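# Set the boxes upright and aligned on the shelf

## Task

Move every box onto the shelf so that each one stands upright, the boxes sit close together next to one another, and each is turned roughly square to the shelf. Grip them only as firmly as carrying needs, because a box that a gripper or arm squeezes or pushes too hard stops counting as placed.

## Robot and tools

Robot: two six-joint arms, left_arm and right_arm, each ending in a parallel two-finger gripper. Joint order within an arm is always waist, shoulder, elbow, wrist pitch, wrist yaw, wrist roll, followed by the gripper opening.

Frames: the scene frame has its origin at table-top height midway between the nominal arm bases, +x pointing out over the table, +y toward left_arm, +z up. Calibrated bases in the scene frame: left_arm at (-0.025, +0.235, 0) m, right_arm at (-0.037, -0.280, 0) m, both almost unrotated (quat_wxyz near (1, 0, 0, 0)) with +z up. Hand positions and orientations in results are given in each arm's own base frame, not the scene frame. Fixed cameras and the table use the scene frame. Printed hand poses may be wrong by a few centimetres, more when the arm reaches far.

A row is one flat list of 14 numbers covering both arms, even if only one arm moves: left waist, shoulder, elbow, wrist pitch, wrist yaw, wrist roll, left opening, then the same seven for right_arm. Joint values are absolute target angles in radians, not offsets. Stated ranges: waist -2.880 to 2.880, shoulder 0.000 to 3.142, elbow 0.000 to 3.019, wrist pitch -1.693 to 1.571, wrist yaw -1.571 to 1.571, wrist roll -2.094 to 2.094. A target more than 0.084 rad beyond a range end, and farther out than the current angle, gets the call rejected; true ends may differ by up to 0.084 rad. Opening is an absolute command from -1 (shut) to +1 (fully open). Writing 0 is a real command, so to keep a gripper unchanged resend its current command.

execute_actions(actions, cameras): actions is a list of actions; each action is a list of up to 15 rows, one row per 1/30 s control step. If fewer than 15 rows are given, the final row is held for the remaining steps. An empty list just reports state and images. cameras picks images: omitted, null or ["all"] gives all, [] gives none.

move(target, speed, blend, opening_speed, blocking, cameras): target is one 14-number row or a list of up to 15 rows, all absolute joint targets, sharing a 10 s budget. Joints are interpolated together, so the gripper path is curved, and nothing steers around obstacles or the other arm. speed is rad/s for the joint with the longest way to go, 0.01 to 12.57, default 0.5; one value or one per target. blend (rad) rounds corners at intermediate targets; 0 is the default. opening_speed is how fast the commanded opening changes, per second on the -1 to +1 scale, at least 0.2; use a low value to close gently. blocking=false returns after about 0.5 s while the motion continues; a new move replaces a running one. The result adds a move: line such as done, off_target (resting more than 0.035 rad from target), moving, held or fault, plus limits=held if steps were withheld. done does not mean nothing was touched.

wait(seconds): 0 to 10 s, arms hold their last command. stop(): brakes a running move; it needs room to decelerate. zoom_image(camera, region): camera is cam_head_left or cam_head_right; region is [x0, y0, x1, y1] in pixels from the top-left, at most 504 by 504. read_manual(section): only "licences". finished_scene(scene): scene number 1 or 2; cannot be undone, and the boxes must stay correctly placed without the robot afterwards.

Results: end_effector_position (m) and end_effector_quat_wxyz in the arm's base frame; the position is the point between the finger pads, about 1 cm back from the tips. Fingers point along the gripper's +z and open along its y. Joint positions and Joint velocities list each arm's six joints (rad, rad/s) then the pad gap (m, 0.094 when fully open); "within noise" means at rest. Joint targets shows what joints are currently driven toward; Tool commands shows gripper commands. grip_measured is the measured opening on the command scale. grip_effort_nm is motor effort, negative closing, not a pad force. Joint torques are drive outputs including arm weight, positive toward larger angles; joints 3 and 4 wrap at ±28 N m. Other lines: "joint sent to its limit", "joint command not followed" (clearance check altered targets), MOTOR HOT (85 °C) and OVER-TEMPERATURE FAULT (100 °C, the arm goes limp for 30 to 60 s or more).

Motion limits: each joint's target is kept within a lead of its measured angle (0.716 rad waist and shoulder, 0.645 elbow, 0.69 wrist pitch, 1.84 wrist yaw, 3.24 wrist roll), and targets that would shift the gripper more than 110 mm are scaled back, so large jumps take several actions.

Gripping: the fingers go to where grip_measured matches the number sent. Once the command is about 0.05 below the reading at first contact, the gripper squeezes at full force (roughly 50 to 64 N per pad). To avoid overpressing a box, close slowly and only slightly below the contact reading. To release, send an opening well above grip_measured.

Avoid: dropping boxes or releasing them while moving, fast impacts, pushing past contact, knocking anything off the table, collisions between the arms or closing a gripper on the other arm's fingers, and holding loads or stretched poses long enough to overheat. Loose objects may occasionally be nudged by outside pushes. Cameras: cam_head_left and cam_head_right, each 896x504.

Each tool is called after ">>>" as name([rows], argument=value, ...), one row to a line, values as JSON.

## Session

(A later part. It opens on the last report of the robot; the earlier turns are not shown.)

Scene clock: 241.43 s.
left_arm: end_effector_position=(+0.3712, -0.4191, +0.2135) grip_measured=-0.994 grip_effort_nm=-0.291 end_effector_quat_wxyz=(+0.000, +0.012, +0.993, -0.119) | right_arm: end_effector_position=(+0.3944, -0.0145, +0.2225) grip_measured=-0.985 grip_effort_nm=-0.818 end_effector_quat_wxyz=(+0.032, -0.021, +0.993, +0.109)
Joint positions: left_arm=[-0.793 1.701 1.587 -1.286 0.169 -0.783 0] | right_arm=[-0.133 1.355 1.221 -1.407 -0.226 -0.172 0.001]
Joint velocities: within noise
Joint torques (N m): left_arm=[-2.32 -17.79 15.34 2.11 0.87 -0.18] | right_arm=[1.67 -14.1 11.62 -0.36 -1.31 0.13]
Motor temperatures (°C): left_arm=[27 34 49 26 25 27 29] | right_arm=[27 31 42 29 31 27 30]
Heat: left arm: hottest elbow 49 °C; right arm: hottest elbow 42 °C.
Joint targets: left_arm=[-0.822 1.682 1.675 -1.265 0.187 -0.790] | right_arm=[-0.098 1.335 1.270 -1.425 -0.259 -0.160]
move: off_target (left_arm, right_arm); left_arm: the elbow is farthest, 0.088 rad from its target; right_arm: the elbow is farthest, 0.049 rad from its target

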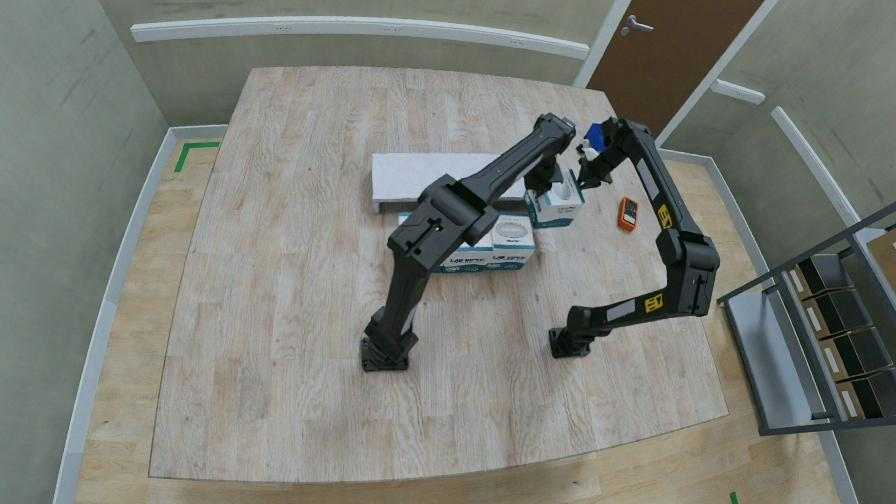

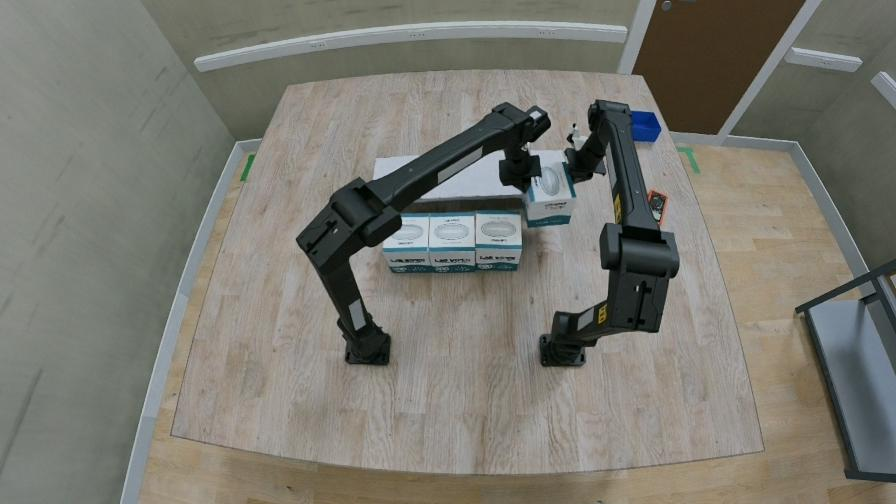

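>>> move([
  [-0.738,1.882,1.914,-1.358,0.199,-0.69,-1,-0.068,1.564,1.507,-1.44,-0.2587,-0.135,-1],
  [-0.662,2.092,2.23,-1.498,0.213,-0.605,-1,-0.036,1.785,1.79,-1.485,-0.2587,-0.11,-1],
], speed=0.2, blend=0.05)

>>> zoom_image(camera="cam_head_right", region=[480, 90, 620, 230])

>>> zoom_image(camera="cam_head_left", region=[480, 90, 620, 230])

Scene clock: 273.13 s.
left_arm: end_effector_position=(+0.5304, -0.4245, +0.2140) grip_measured=-0.994 grip_effort_nm=-0.281 end_effector_quat_wxyz=(-0.002, +0.006, +0.993, -0.114) | right_arm: end_effector_position=(+0.5634, -0.0155, +0.2286) grip_measured=-0.985 grip_effort_nm=-0.818 end_effector_quat_wxyz=(+0.041, -0.019, +0.993, +0.109)
Joint positions: left_arm=[-0.627 2.081 2.152 -1.511 0.188 -0.627 0] | right_arm=[-0.095 1.78 1.736 -1.469 -0.226 -0.127 0.001]
Joint velocities: within noise
Joint torques (N m): left_arm=[-2.9 -20.6 14.53 1.7 1.22 0.06] | right_arm=[3.6 -20.07 12.14 -0.12 -1.3 0.17]
Motor temperatures (°C): left_arm=[27 33 49 26 26 27 29] | right_arm=[27 31 43 29 32 27 30]
Heat: left arm: hottest elbow 49 °C; right arm: hottest elbow 43 °C.
Joint targets: left_arm=[-0.662 2.092 2.230 -1.498 0.213 -0.605] | right_arm=[-0.036 1.785 1.790 -1.485 -0.259 -0.110]
move: off_target (left_arm, right_arm); left_arm: the elbow is farthest, 0.078 rad from its target; right_arm: the waist is farthest, 0.059 rad from its target

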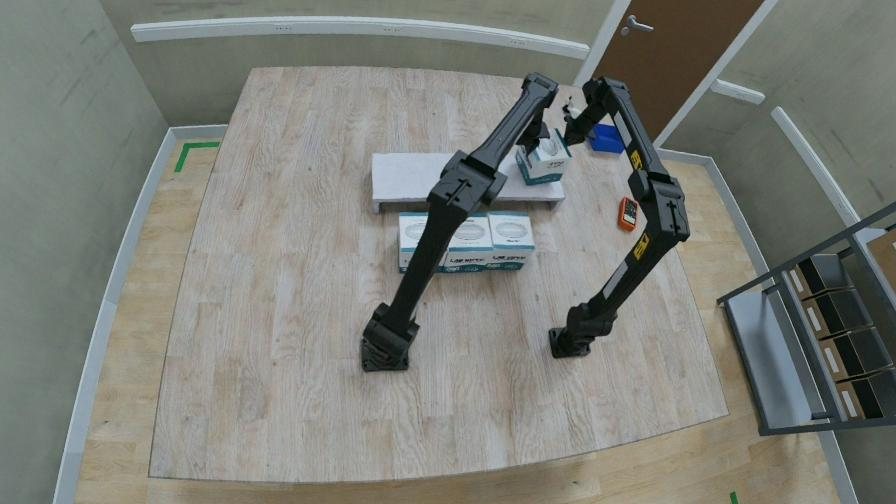

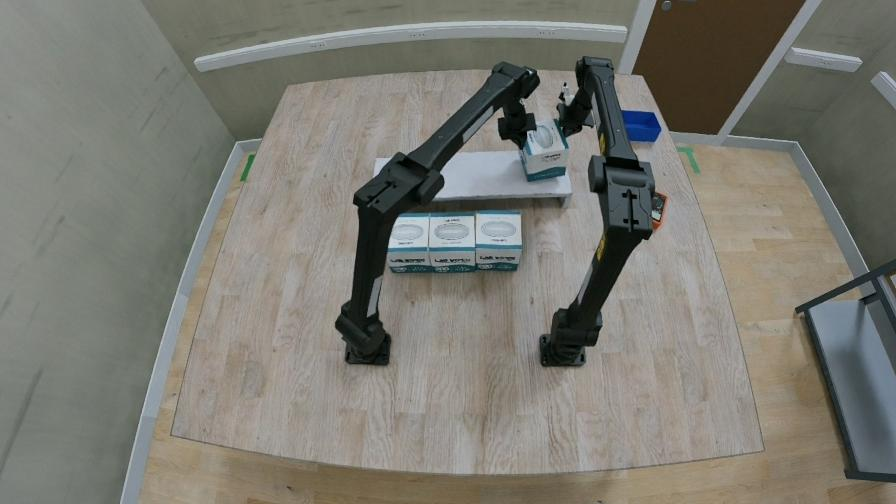

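Scaled by 3.600 from the camera's 896x504 image, which has a finer 1280x720 frame.

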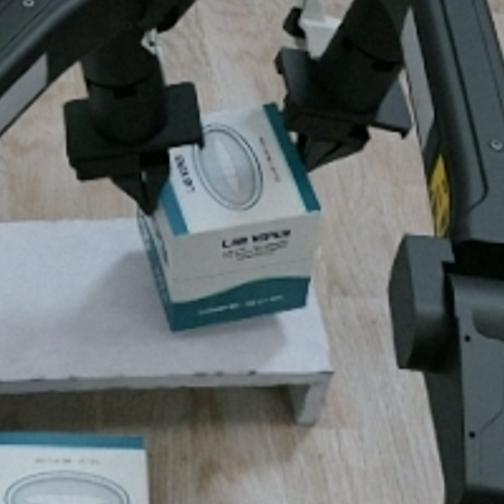

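Scaled by 3.600 from the camera's 896x504 image, which has a finer 1280x720 frame.

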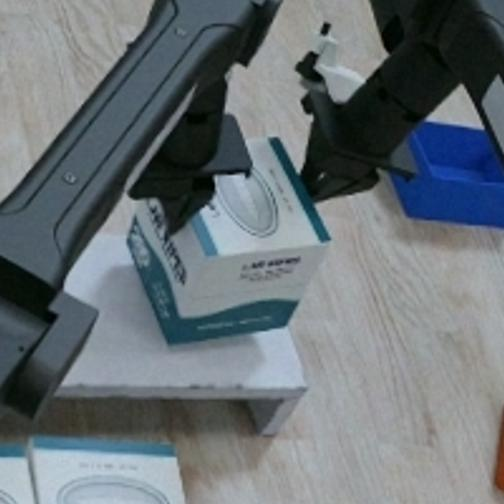

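>>> move([
  [-0.650,2.118,2.268,-1.508,0.213,-0.600,-1,-0.038,1.777,1.688,-1.44,-0.2587,-0.11,-1],
], speed=0.06)

>>> zoom_image(camera="cam_head_right", region=[480, 90, 620, 230])

>>> zoom_image(camera="cam_head_left", region=[480, 90, 620, 230])

Scene clock: 291.63 s.
left_arm: end_effector_position=(+0.5416, -0.4217, +0.2103) grip_measured=-0.994 grip_effort_nm=-0.295 end_effector_quat_wxyz=(-0.002, +0.005, +0.994, -0.113) | right_arm: end_effector_position=(+0.5578, -0.0150, +0.2101) grip_measured=-0.985 grip_effort_nm=-0.813 end_effector_quat_wxyz=(+0.031, -0.016, +0.993, +0.110)
Joint positions: left_arm=[-0.614 2.108 2.187 -1.523 0.188 -0.616 0] | right_arm=[-0.095 1.78 1.688 -1.439 -0.226 -0.123 0.001]
Joint velocities: within noise
Joint torques (N m): left_arm=[-2.84 -21.13 14.78 1.74 1.23 0.01] | right_arm=[3.37 -20.72 8.29 0.51 -1.31 0.14]
Motor temperatures (°C): left_arm=[27 34 52 26 26 27 29] | right_arm=[28 31 45 29 33 28 30]
Heat: left arm: hottest elbow 52 °C; right arm: hottest elbow 45 °C.
Joint targets: left_arm=[-0.650 2.118 2.268 -1.508 0.213 -0.600] | right_arm=[-0.038 1.777 1.688 -1.440 -0.259 -0.110]
move: off_target (left_arm, right_arm); left_arm: the elbow is farthest, 0.081 rad from its target; right_arm: the waist is farthest, 0.057 rad from its target

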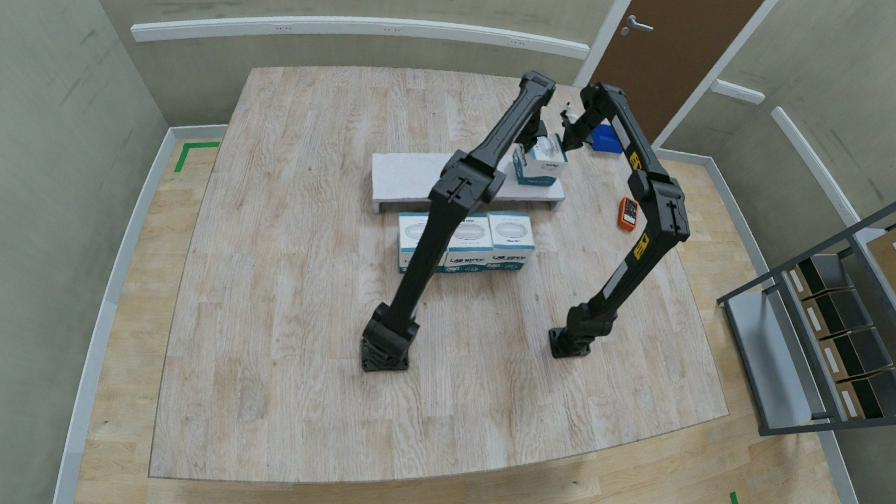

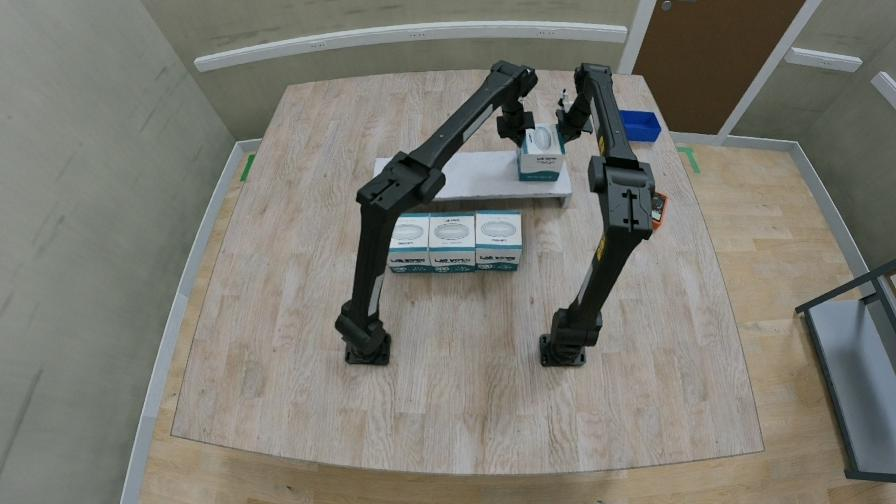

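Scaled by 3.600 from the camera's 896x504 image, which has a finer 1280x720 frame.

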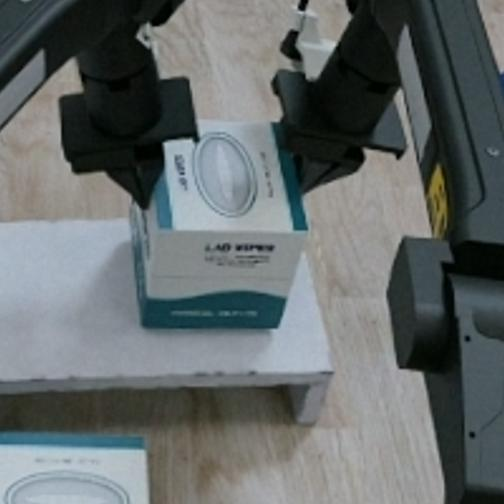

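Scaled by 3.600 from the camera's 896x504 image, which has a finer 1280x720 frame.

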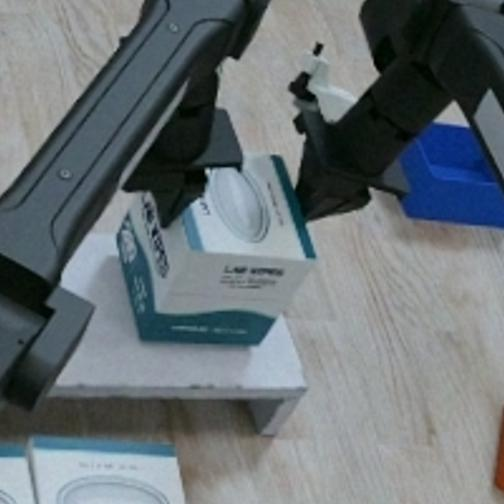

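>>> move([
  [-0.650,2.118,2.205,-1.508,0.213,-0.600,-1,-0.038,1.777,1.688,-1.44,-0.2587,-0.11,-1],
  [-0.650,2.121,2.148,-1.465,0.213,-0.600,-1,-0.038,1.785,1.653,-1.398,-0.2587,-0.11,-1],
], speed=[0.1,0.04])

>>> zoom_image(camera="cam_head_right", region=[480, 90, 620, 230])

Scene clock: 305.87 s.
left_arm: end_effector_position=(+0.5387, -0.4198, +0.1961) grip_measured=-0.994 grip_effort_nm=-0.271 end_effector_quat_wxyz=(-0.010, +0.005, +0.994, -0.108) | right_arm: end_effector_position=(+0.5582, -0.0129, +0.1986) grip_measured=-0.985 grip_effort_nm=-0.813 end_effector_quat_wxyz=(+0.034, -0.018, +0.993, +0.110)
Joint positions: left_arm=[-0.614 2.109 2.152 -1.506 0.189 -0.615 0] | right_arm=[-0.092 1.78 1.657 -1.402 -0.227 -0.123 0.001]
Joint velocities: within noise
Joint torques (N m): left_arm=[-2.9 -20.89 7.87 2.91 1.2 0.01] | right_arm=[3.19 -19.9 7.95 0.69 -1.26 0.13]
Motor temperatures (°C): left_arm=[27 34 50 26 27 27 29] | right_arm=[28 31 43 29 33 28 30]
Heat: left arm: hottest elbow 50 °C; right arm: hottest elbow 43 °C.
Joint targets: left_arm=[-0.650 2.121 2.148 -1.465 0.213 -0.600] | right_arm=[-0.038 1.785 1.653 -1.398 -0.259 -0.110]
move: off_target (left_arm, right_arm); left_arm: the wrist pitch is farthest, 0.041 rad from its target; right_arm: the waist is farthest, 0.054 rad from its target

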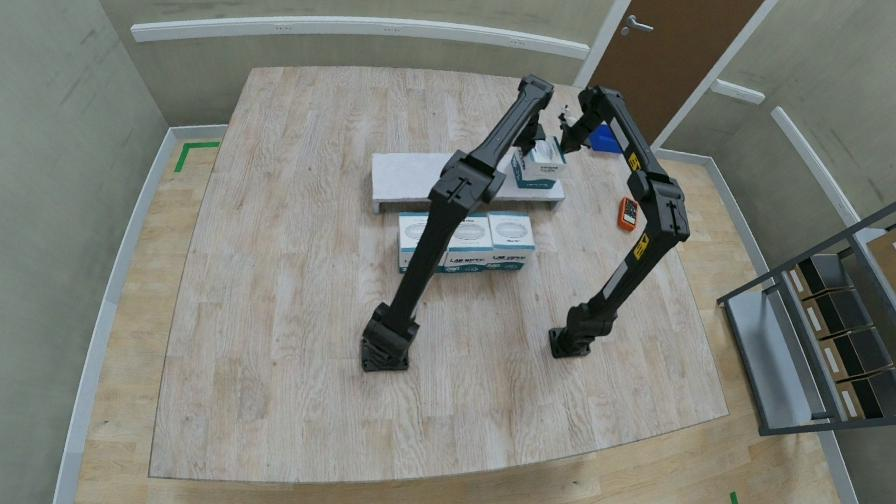

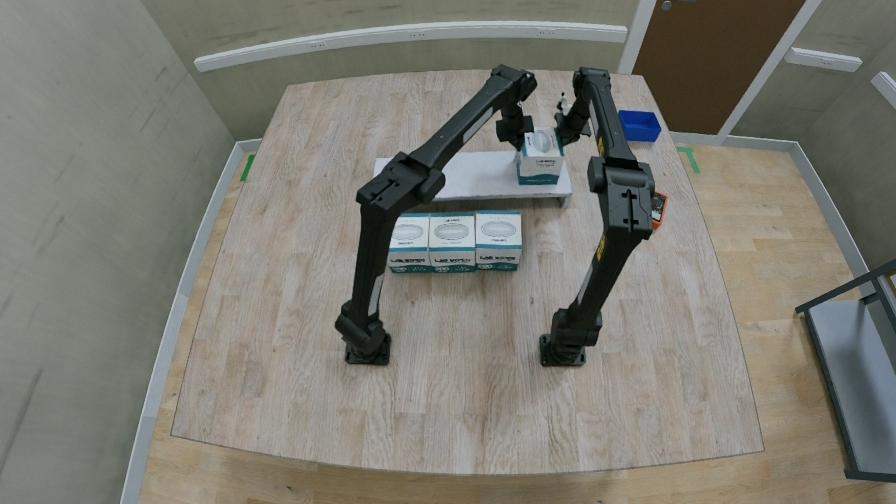

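Scaled by 3.600 from the camera's 896x504 image, which has a finer 1280x720 frame.

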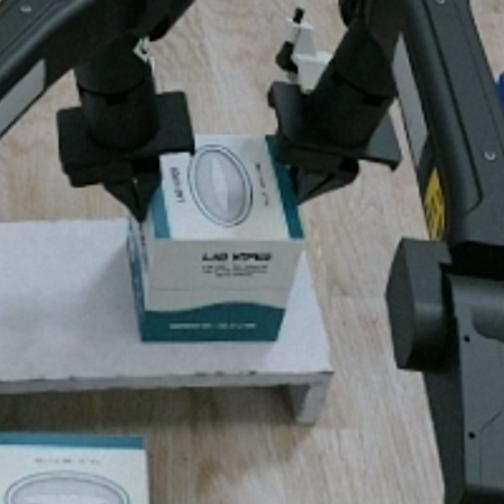

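>>> move([
  [-0.650,2.122,2.135,-1.455,0.213,-0.600,-1,-0.038,1.788,1.638,-1.388,-0.2587,-0.11,-1],
], speed=0.04, cameras=[])

>>> zoom_image(camera="cam_head_right", region=[480, 90, 620, 230])

Scene clock: 314.10 s.
left_arm: end_effector_position=(+0.5389, -0.4196, +0.1913) grip_measured=-0.994 grip_effort_nm=-0.276 end_effector_quat_wxyz=(-0.010, +0.004, +0.994, -0.108) | right_arm: end_effector_position=(+0.5586, -0.0130, +0.1959) grip_measured=-0.985 grip_effort_nm=-0.823 end_effector_quat_wxyz=(+0.036, -0.018, +0.993, +0.110)
Joint positions: left_arm=[-0.614 2.109 2.14 -1.493 0.189 -0.615 0] | right_arm=[-0.092 1.78 1.65 -1.392 -0.227 -0.123 0.001]
Joint velocities: within noise
Joint torques (N m): left_arm=[-2.96 -20.84 7.9 2.78 1.21 0] | right_arm=[3.14 -19.72 7.38 0.75 -1.26 0.13]
Motor temperatures (°C): left_arm=[27 34 49 26 27 27 29] | right_arm=[28 31 43 29 33 28 30]
Heat: left arm: hottest elbow 49 °C; right arm: hottest elbow 43 °C.
Joint targets: left_arm=[-0.650 2.122 2.135 -1.455 0.213 -0.600] | right_arm=[-0.038 1.788 1.638 -1.388 -0.259 -0.110]
move: off_target (left_arm, right_arm); left_arm: the wrist pitch is farthest, 0.038 rad from its target; right_arm: the waist is farthest, 0.054 rad from its target
No camera images: "cameras" was empty.

Scaled by 3.600 from the camera's 896x504 image, which has a finer 1280x720 frame.

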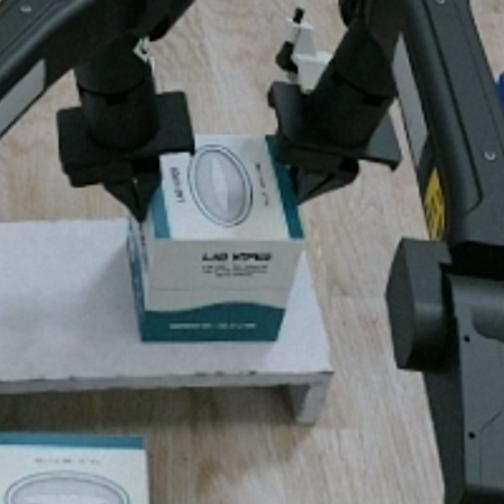

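>>> move([
  [-0.612,2.112,2.135,-1.465,0.20,-0.600,-1,-0.078,1.785,1.638,-1.395,-0.255,-0.11,-1],
  [-0.575,2.105,2.130,-1.475,0.19,-0.600,-1,-0.125,1.78,1.638,-1.395,-0.255,-0.11,-1],
  [-0.575,1.90,2.13,-1.475,0.19,-0.600,-1,-0.135,1.58,1.65,-1.395,-0.255,-0.11,-1],
], speed=[0.08,0.08,0.25])

>>> zoom_image(camera="cam_head_right", region=[480, 90, 620, 230])

Scene clock: 345.70 s.
left_arm: end_effector_position=(+0.5311, -0.3873, +0.3181) grip_measured=-0.995 grip_effort_nm=-0.271 end_effector_quat_wxyz=(+0.073, -0.002, +0.984, -0.163) | right_arm: end_effector_position=(+0.5325, -0.0243, +0.2928) grip_measured=-0.985 grip_effort_nm=-0.823 end_effector_quat_wxyz=(+0.127, -0.013, +0.986, +0.109)
Joint positions: left_arm=[-0.58 1.906 2.128 -1.486 0.19 -0.613 0] | right_arm=[-0.125 1.586 1.635 -1.392 -0.251 -0.122 0.001]
Joint velocities: within noise
Joint torques (N m): left_arm=[0.79 -19.78 8.68 1.92 0.14 -0.01] | right_arm=[-2.14 -17.96 9.65 0.79 -0.27 0.13]
Motor temperatures (°C): left_arm=[27 35 46 26 27 27 29] | right_arm=[28 32 41 29 34 27 30]
Heat: left arm: hottest elbow 46 °C; right arm: hottest elbow 41 °C.
Joint targets: left_arm=[-0.575 1.900 2.130 -1.475 0.190 -0.600] | right_arm=[-0.135 1.580 1.650 -1.395 -0.255 -0.110]
move: done

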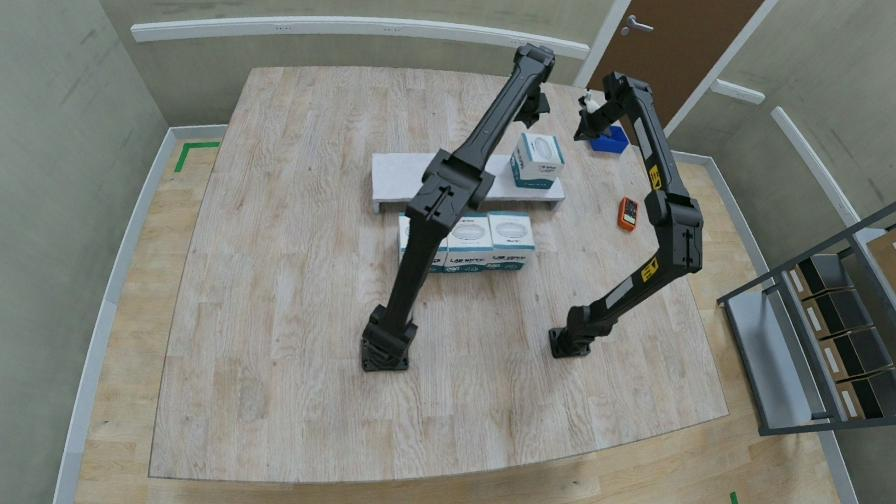

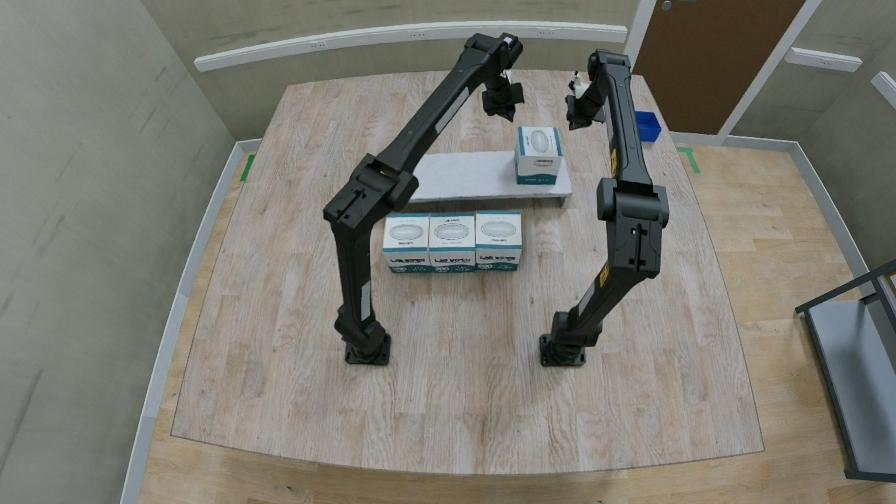

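Scaled by 3.600 from the camera's 896x504 image, which has a finer 1280x720 frame.

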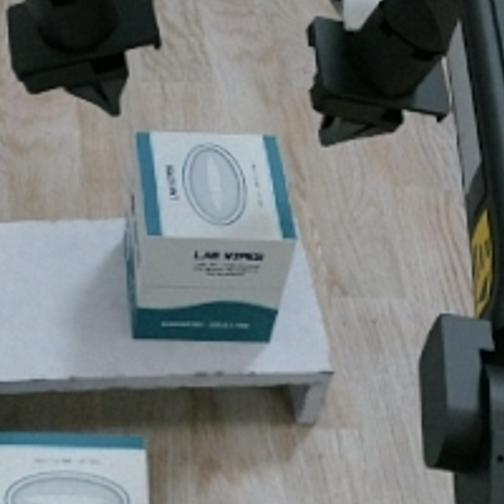

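>>> move([
  [-0.9,1.6,1.75,-1.45,-0.1,0,-1,-0.25,1.3,1.45,-1.45,-0.255,-0.15,-1],
  [-1.173,1.31,1.15,-1.271,-0.241,0.41,-1,-0.25,1.2,1.3,-1.5,-0.255,-0.2,-1],
  [-1.121,1.476,0.90,-0.874,-0.235,0.464,-1,-0.25,1.2,1.3,-1.5,-0.255,-0.2,-1],
], speed=[0.8,0.6,0.3], blend=[0.1,0,0])

>>> zoom_image(camera="cam_head_right", region=[400, 150, 560, 310])

Scene clock: 358.30 s.
left_arm: end_effector_position=(+0.2072, -0.3453, +0.0686) grip_measured=-0.995 grip_effort_nm=-0.281 end_effector_quat_wxyz=(+0.092, +0.699, +0.703, +0.092) | right_arm: end_effector_position=(+0.3714, -0.0477, +0.3044) grip_measured=-0.985 grip_effort_nm=-0.818 end_effector_quat_wxyz=(+0.106, +0.017, +0.989, +0.105)
Joint positions: left_arm=[-1.129 1.471 0.902 -0.888 -0.235 0.45 0] | right_arm=[-0.241 1.212 1.298 -1.493 -0.251 -0.187 0.001]
Joint velocities: within noise
Joint torques (N m): left_arm=[1.08 -10.64 6.82 1.69 -0.11 -0.05] | right_arm=[-2.02 -10.81 8.62 0.47 -0.27 -0.09]
Motor temperatures (°C): left_arm=[27 34 45 26 26 27 29] | right_arm=[28 32 41 29 32 27 30]
Heat: left arm: hottest elbow 45 °C; right arm: hottest elbow 41 °C.
Joint targets: left_arm=[-1.121 1.476 0.900 -0.874 -0.235 0.464] | right_arm=[-0.250 1.200 1.300 -1.500 -0.255 -0.200]
move: done

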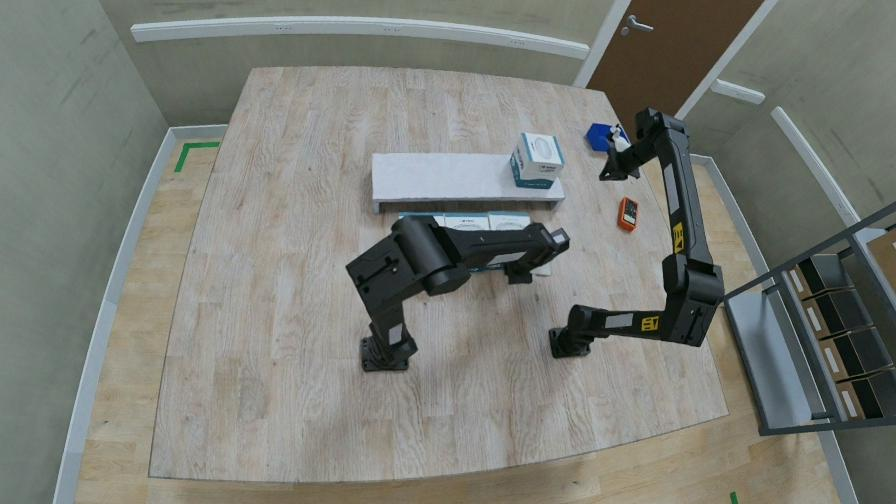

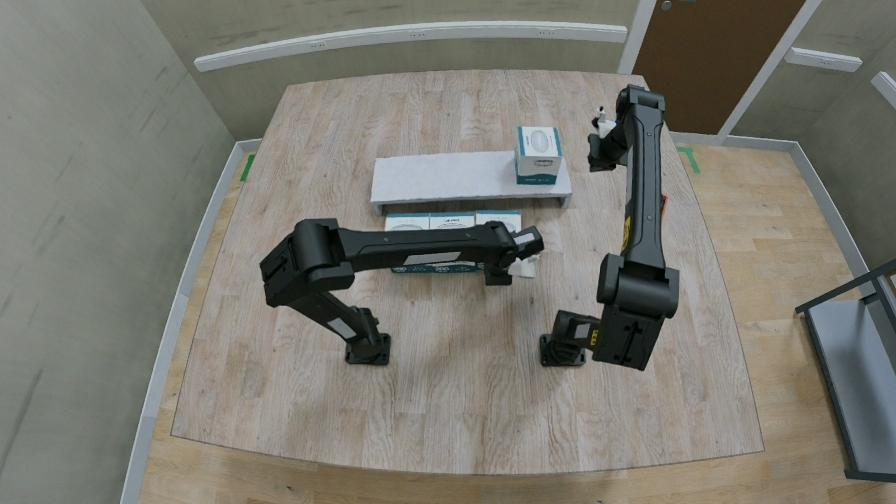

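Scaled by 3.150 from the camera's 896x504 image, which has a finer 1280x720 frame.

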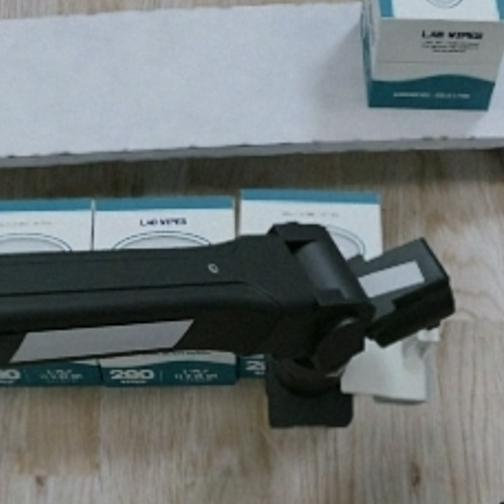

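>>> move([
  [-1.01,1.5317,0.965,-0.8555,-0.221,0.572,-1,-0.25,1.2,1.3,-1.5,-0.255,-0.2,-1],
  [-0.900,1.606,1.06,-0.847,-0.205,0.68,-1,-0.25,1.2,1.3,-1.5,-0.255,-0.2,-1],
], speed=0.15)

>>> zoom_image(camera="cam_head_right", region=[400, 150, 560, 310])

Scene clock: 365.13 s.
left_arm: end_effector_position=(+0.3020, -0.3344, +0.0620) grip_measured=-0.995 grip_effort_nm=-0.281 end_effector_quat_wxyz=(+0.080, +0.700, +0.703, +0.095) | right_arm: end_effector_position=(+0.3714, -0.0477, +0.3044) grip_measured=-0.985 grip_effort_nm=-0.813 end_effector_quat_wxyz=(+0.106, +0.016, +0.989, +0.105)
Joint positions: left_arm=[-0.915 1.585 1.014 -0.864 -0.209 0.666 0] | right_arm=[-0.241 1.212 1.298 -1.493 -0.251 -0.187 0.001]
Joint velocities: within noise
Joint torques (N m): left_arm=[1.55 -11.28 10.67 1.92 0.09 -0.04] | right_arm=[-1.96 -10.93 8.62 0.46 -0.27 -0.09]
Motor temperatures (°C): left_arm=[27 34 44 26 26 27 29] | right_arm=[27 32 41 29 32 28 30]
Heat: left arm: hottest elbow 44 °C; right arm: hottest elbow 41 °C.
Joint targets: left_arm=[-0.900 1.606 1.060 -0.847 -0.205 0.680] | right_arm=[-0.250 1.200 1.300 -1.500 -0.255 -0.200]
move: off_target (left_arm); left_arm: the elbow is farthest, 0.046 rad from its target

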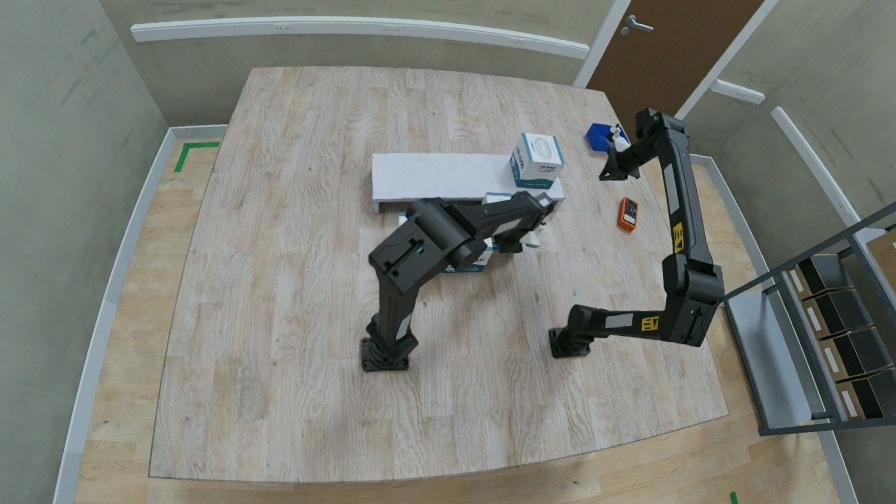

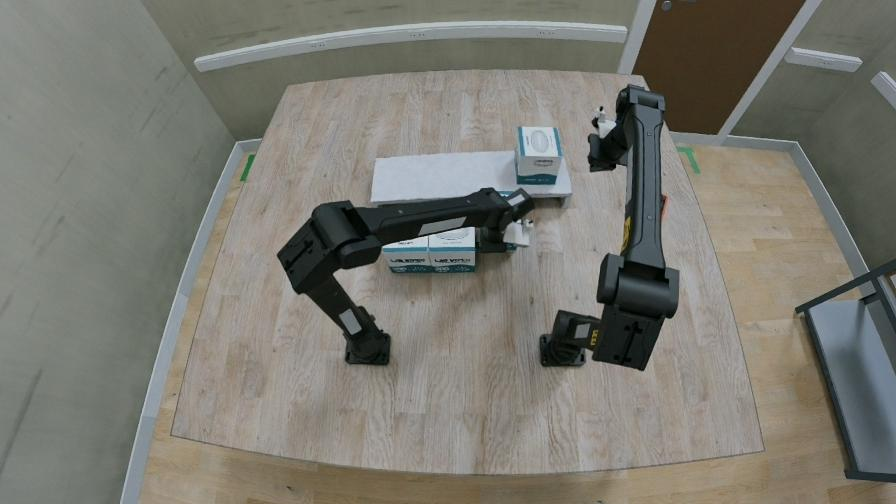

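Scaled by 3.150 from the camera's 896x504 image, which has a finer 1280x720 frame.

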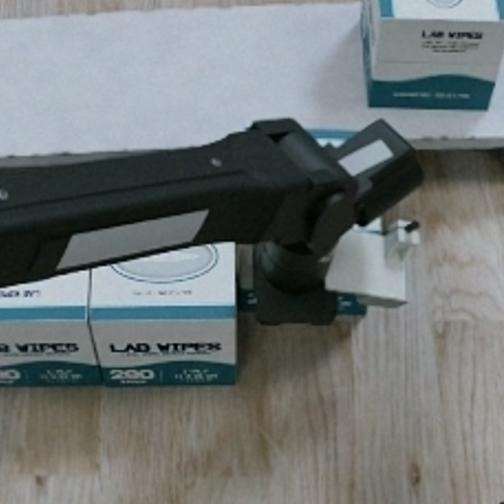

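>>> move([
  [-1.0,1.52,0.965,-0.86,-0.22,0.58,-1,-0.25,1.2,1.3,-1.5,-0.255,-0.2,-1],
  [-1.0,1.25,1.2,-1.35,-0.2,0.45,-1,0.0,1.2,1.35,-1.5,-0.255,0.0,-1],
  [-0.45,1.4,1.55,-1.5,0.24,-0.42,-1,0.05,1.35,1.45,-1.5,-0.25,0.05,-1],
], speed=[0.3,0.7,0.8])

>>> zoom_image(camera="cam_head_right", region=[410, 150, 570, 310])

Scene clock: 379.20 s.
left_arm: end_effector_position=(+0.3823, -0.2289, +0.3164) grip_measured=-0.995 grip_effort_nm=-0.281 end_effector_quat_wxyz=(+0.033, +0.032, +0.989, -0.144) | right_arm: end_effector_position=(+0.4123, +0.0591, +0.2966) grip_measured=-0.985 grip_effort_nm=-0.818 end_effector_quat_wxyz=(+0.060, -0.010, +0.990, +0.128)
Joint positions: left_arm=[-0.448 1.389 1.49 -1.49 0.235 -0.405 0] | right_arm=[0.041 1.341 1.394 -1.493 -0.251 0.037 0.001]
Joint velocities: within noise
Joint torques (N m): left_arm=[0.21 -10.64 13.18 0.73 0.36 -0.23] | right_arm=[-0.56 -11.52 12.34 0.42 -0.05 0.13]
Motor temperatures (°C): left_arm=[27 33 44 26 26 27 29] | right_arm=[27 31 42 29 32 28 30]
Heat: left arm: hottest elbow 44 °C; right arm: hottest elbow 42 °C.
Joint targets: left_arm=[-0.450 1.400 1.550 -1.500 0.240 -0.420] | right_arm=[0.050 1.350 1.450 -1.500 -0.250 0.050]
move: off_target (left_arm, right_arm); left_arm: the elbow is farthest, 0.060 rad from its target; right_arm: the elbow is farthest, 0.056 rad from its target

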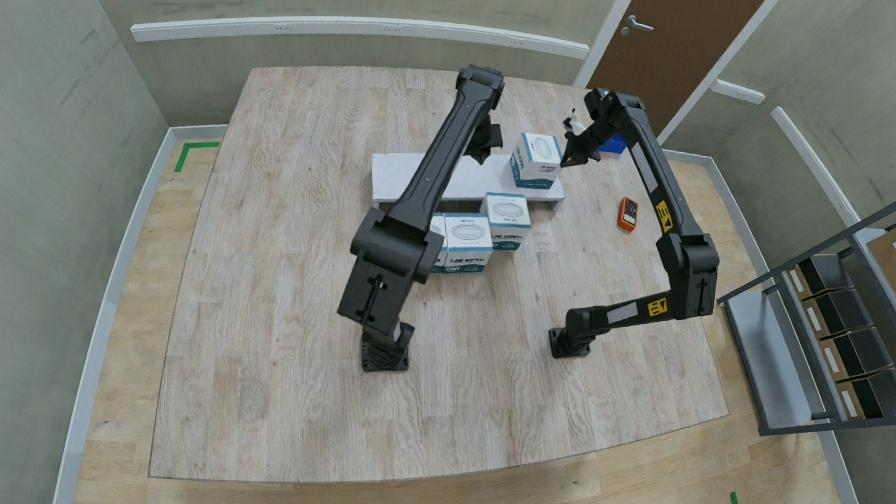

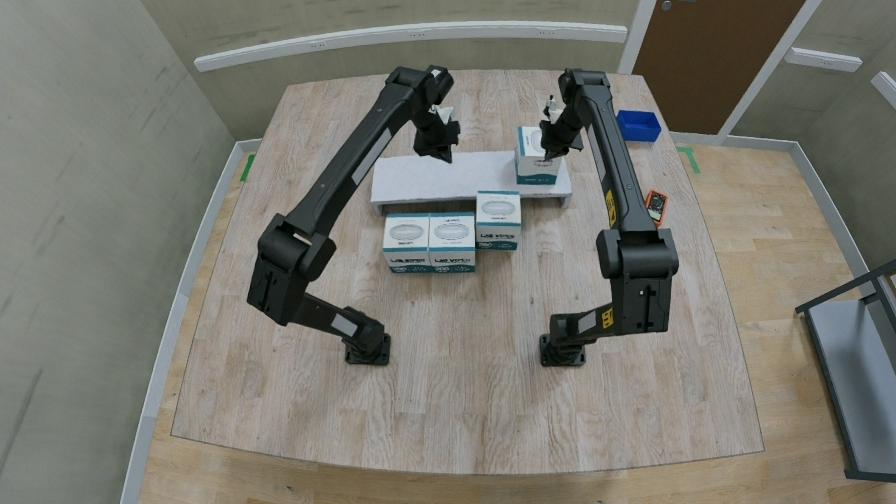

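Scaled by 3.150 from the camera's 896x504 image, which has a finer 1280x720 frame.

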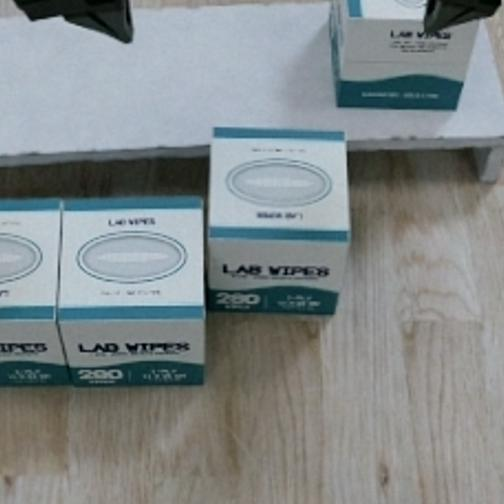

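>>> move([
  [-0.535,1.46,1.365,-1.29,0.224,-0.55,-1,0.1015,1.336,1.24,-1.40,-0.26,0.105,-1],
  [-0.5506,1.547,1.125,-1.009,0.222,-0.568,-1,0.120,1.418,0.985,-1.106,-0.26,0.124,-1],
], speed=[0.4,0.2])

>>> zoom_image(camera="cam_head_right", region=[440, 120, 580, 260])

>>> zoom_image(camera="cam_head_left", region=[440, 120, 580, 260])

Scene clock: 422.73 s.
left_arm: end_effector_position=(+0.3743, -0.2709, +0.1181) grip_measured=-0.995 grip_effort_nm=-0.281 end_effector_quat_wxyz=(-0.002, +0.001, +0.991, -0.131) | right_arm: end_effector_position=(+0.3751, +0.0846, +0.1163) grip_measured=-0.985 grip_effort_nm=-0.823 end_effector_quat_wxyz=(-0.001, -0.001, +0.992, +0.128)
Joint positions: left_arm=[-0.542 1.541 1.127 -1.023 0.226 -0.554 0] | right_arm=[0.11 1.41 0.982 -1.116 -0.256 0.111 0.001]
Joint velocities: within noise
Joint torques (N m): left_arm=[-0.44 -12.16 7.39 1.76 -0.03 -0.24] | right_arm=[-0.38 -11.46 7.73 0.92 -0.27 0.13]
Motor temperatures (°C): left_arm=[27 33 49 26 26 27 29] | right_arm=[27 31 44 29 31 27 30]
Heat: left arm: hottest elbow 49 °C; right arm: hottest elbow 44 °C.
Joint targets: left_arm=[-0.551 1.547 1.125 -1.009 0.222 -0.568] | right_arm=[0.120 1.418 0.985 -1.106 -0.260 0.124]
move: done

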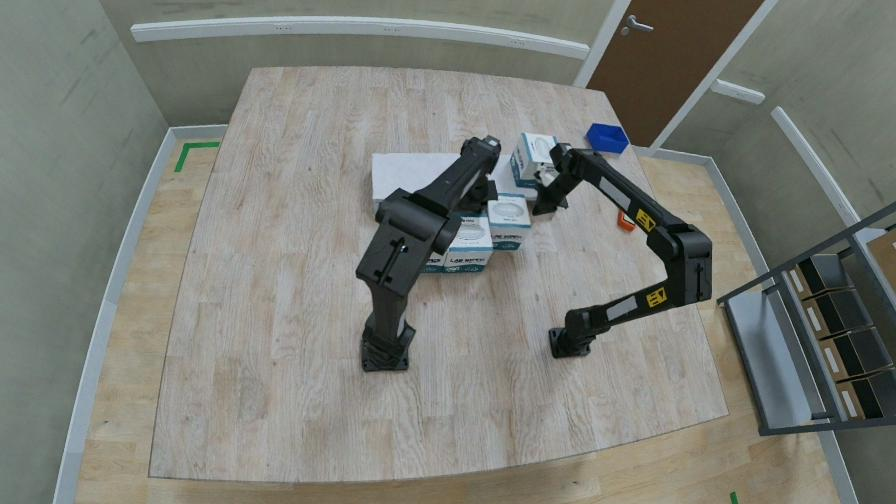

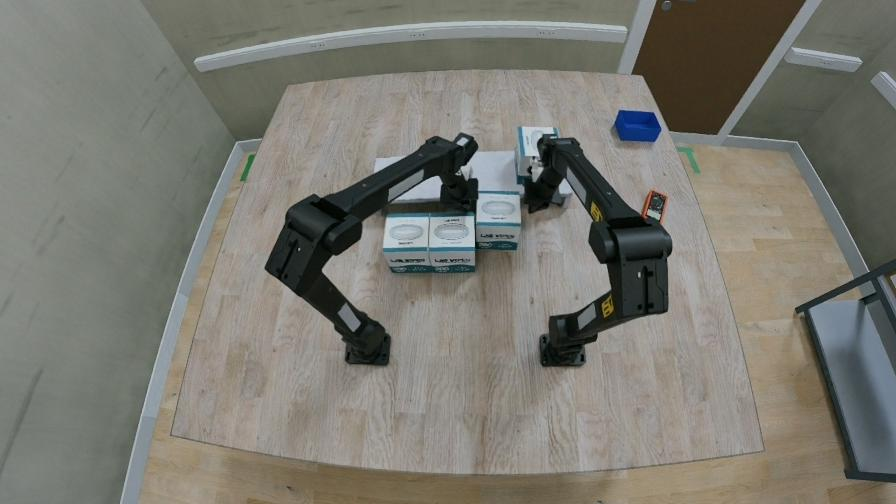

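Scaled by 3.600 from the camera's 896x504 image, which has a finer 1280x720 frame.

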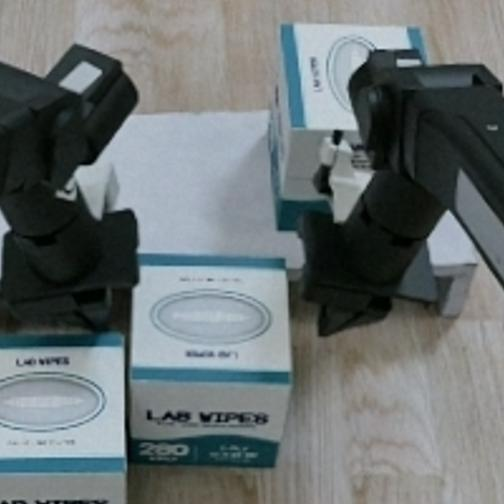

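Scaled by 3.600 from the camera's 896x504 image, which has a finer 1280x720 frame.

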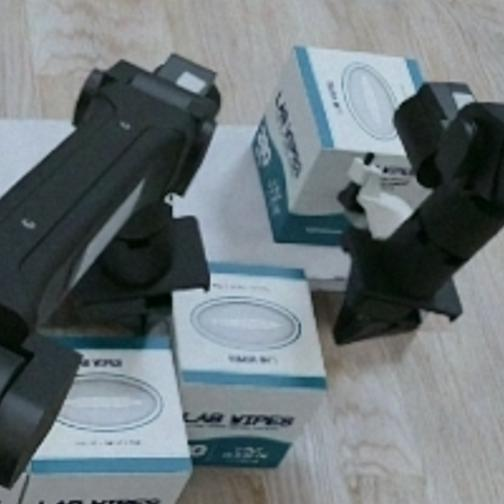

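>>> move([
  [-0.580,1.567,1.165,-1.006,0.217,-0.60,-1,0.166,1.42,0.99,-1.092,-0.258,0.177,-1],
  [-0.597,1.575,1.19,-1.006,0.217,-0.60,-1,0.186,1.42,1.01,-1.092,-0.258,0.177,-1],
], speed=0.05, cameras=[])

Scene clock: 431.70 s.
left_arm: end_effector_position=(+0.3668, -0.2892, +0.1117) grip_measured=-0.995 grip_effort_nm=-0.281 end_effector_quat_wxyz=(-0.007, +0.008, +0.992, -0.126) | right_arm: end_effector_position=(+0.3721, +0.1098, +0.1165) grip_measured=-0.985 grip_effort_nm=-0.823 end_effector_quat_wxyz=(-0.001, -0.009, +0.992, +0.129)
Joint positions: left_arm=[-0.587 1.564 1.136 -1.015 0.219 -0.586 0] | right_arm=[0.176 1.41 0.982 -1.101 -0.256 0.164 0.001]
Joint velocities: within noise
Joint torques (N m): left_arm=[-0.79 -12.22 11.81 1.51 0.06 -0.25] | right_arm=[-0.5 -11.4 9.43 0.92 -0.18 0.13]
Motor temperatures (°C): left_arm=[27 33 47 26 26 27 29] | right_arm=[27 31 43 29 31 27 30]
Heat: left arm: hottest elbow 47 °C; right arm: hottest elbow 43 °C.
Joint targets: left_arm=[-0.597 1.575 1.190 -1.006 0.217 -0.600] | right_arm=[0.186 1.420 1.010 -1.092 -0.258 0.177]
move: off_target (left_arm); left_arm: the elbow is farthest, 0.054 rad from its target
No camera images: "cameras" was empty.

>>> move([
  [-0.616,1.579,1.215,-1.006,0.217,-0.60,-1,0.209,1.42,1.03,-1.092,-0.258,0.177,-1],
  [-0.626,1.579,1.225,-1.006,0.217,-0.60,-1,0.219,1.42,1.04,-1.092,-0.258,0.177,-1],
], speed=0.05)

>>> zoom_image(camera="cam_head_right", region=[440, 120, 580, 260])

Scene clock: 438.80 s.
left_arm: end_effector_position=(+0.3699, -0.2922, +0.1124) grip_measured=-0.995 grip_effort_nm=-0.281 end_effector_quat_wxyz=(-0.002, +0.011, +0.993, -0.121) | right_arm: end_effector_position=(+0.3727, +0.1107, +0.1168) grip_measured=-0.985 grip_effort_nm=-0.813 end_effector_quat_wxyz=(+0.001, -0.012, +0.992, +0.122)
Joint positions: left_arm=[-0.593 1.57 1.148 -1.015 0.204 -0.586 0] | right_arm=[0.184 1.41 0.984 -1.101 -0.24 0.166 0.001]
Joint velocities: within noise
Joint torques (N m): left_arm=[-2.61 -12.75 13.71 1.51 0.69 -0.25] | right_arm=[1.61 -11.34 11.43 0.9 -0.74 0.11]
Motor temperatures (°C): left_arm=[27 33 47 26 26 27 29] | right_arm=[27 31 43 29 31 27 30]
Heat: left arm: hottest elbow 47 °C; right arm: hottest elbow 43 °C.
Joint targets: left_arm=[-0.626 1.579 1.225 -1.006 0.217 -0.600] | right_arm=[0.219 1.420 1.040 -1.092 -0.258 0.177]
move: off_target (left_arm, right_arm); left_arm: the elbow is farthest, 0.077 rad from its target; right_arm: the elbow is farthest, 0.056 rad from its target

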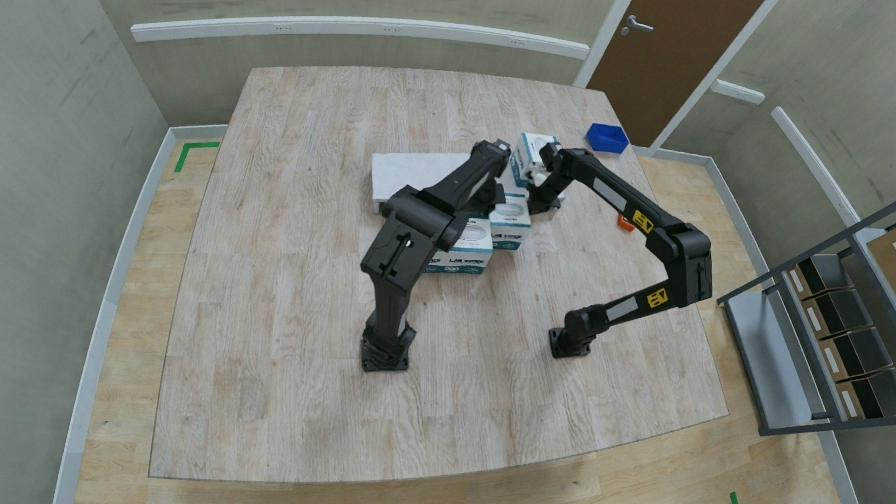

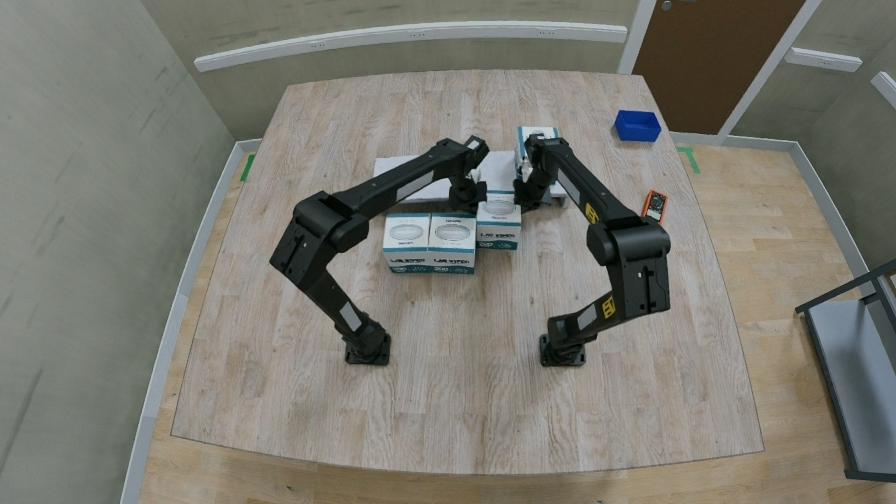

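Scaled by 3.600 from the camera's 896x504 image, which has a finer 1280x720 frame.

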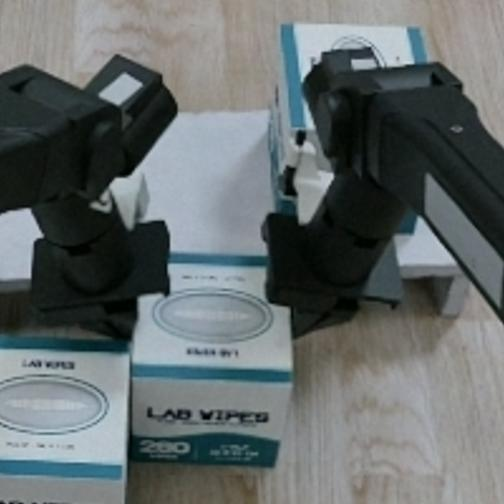

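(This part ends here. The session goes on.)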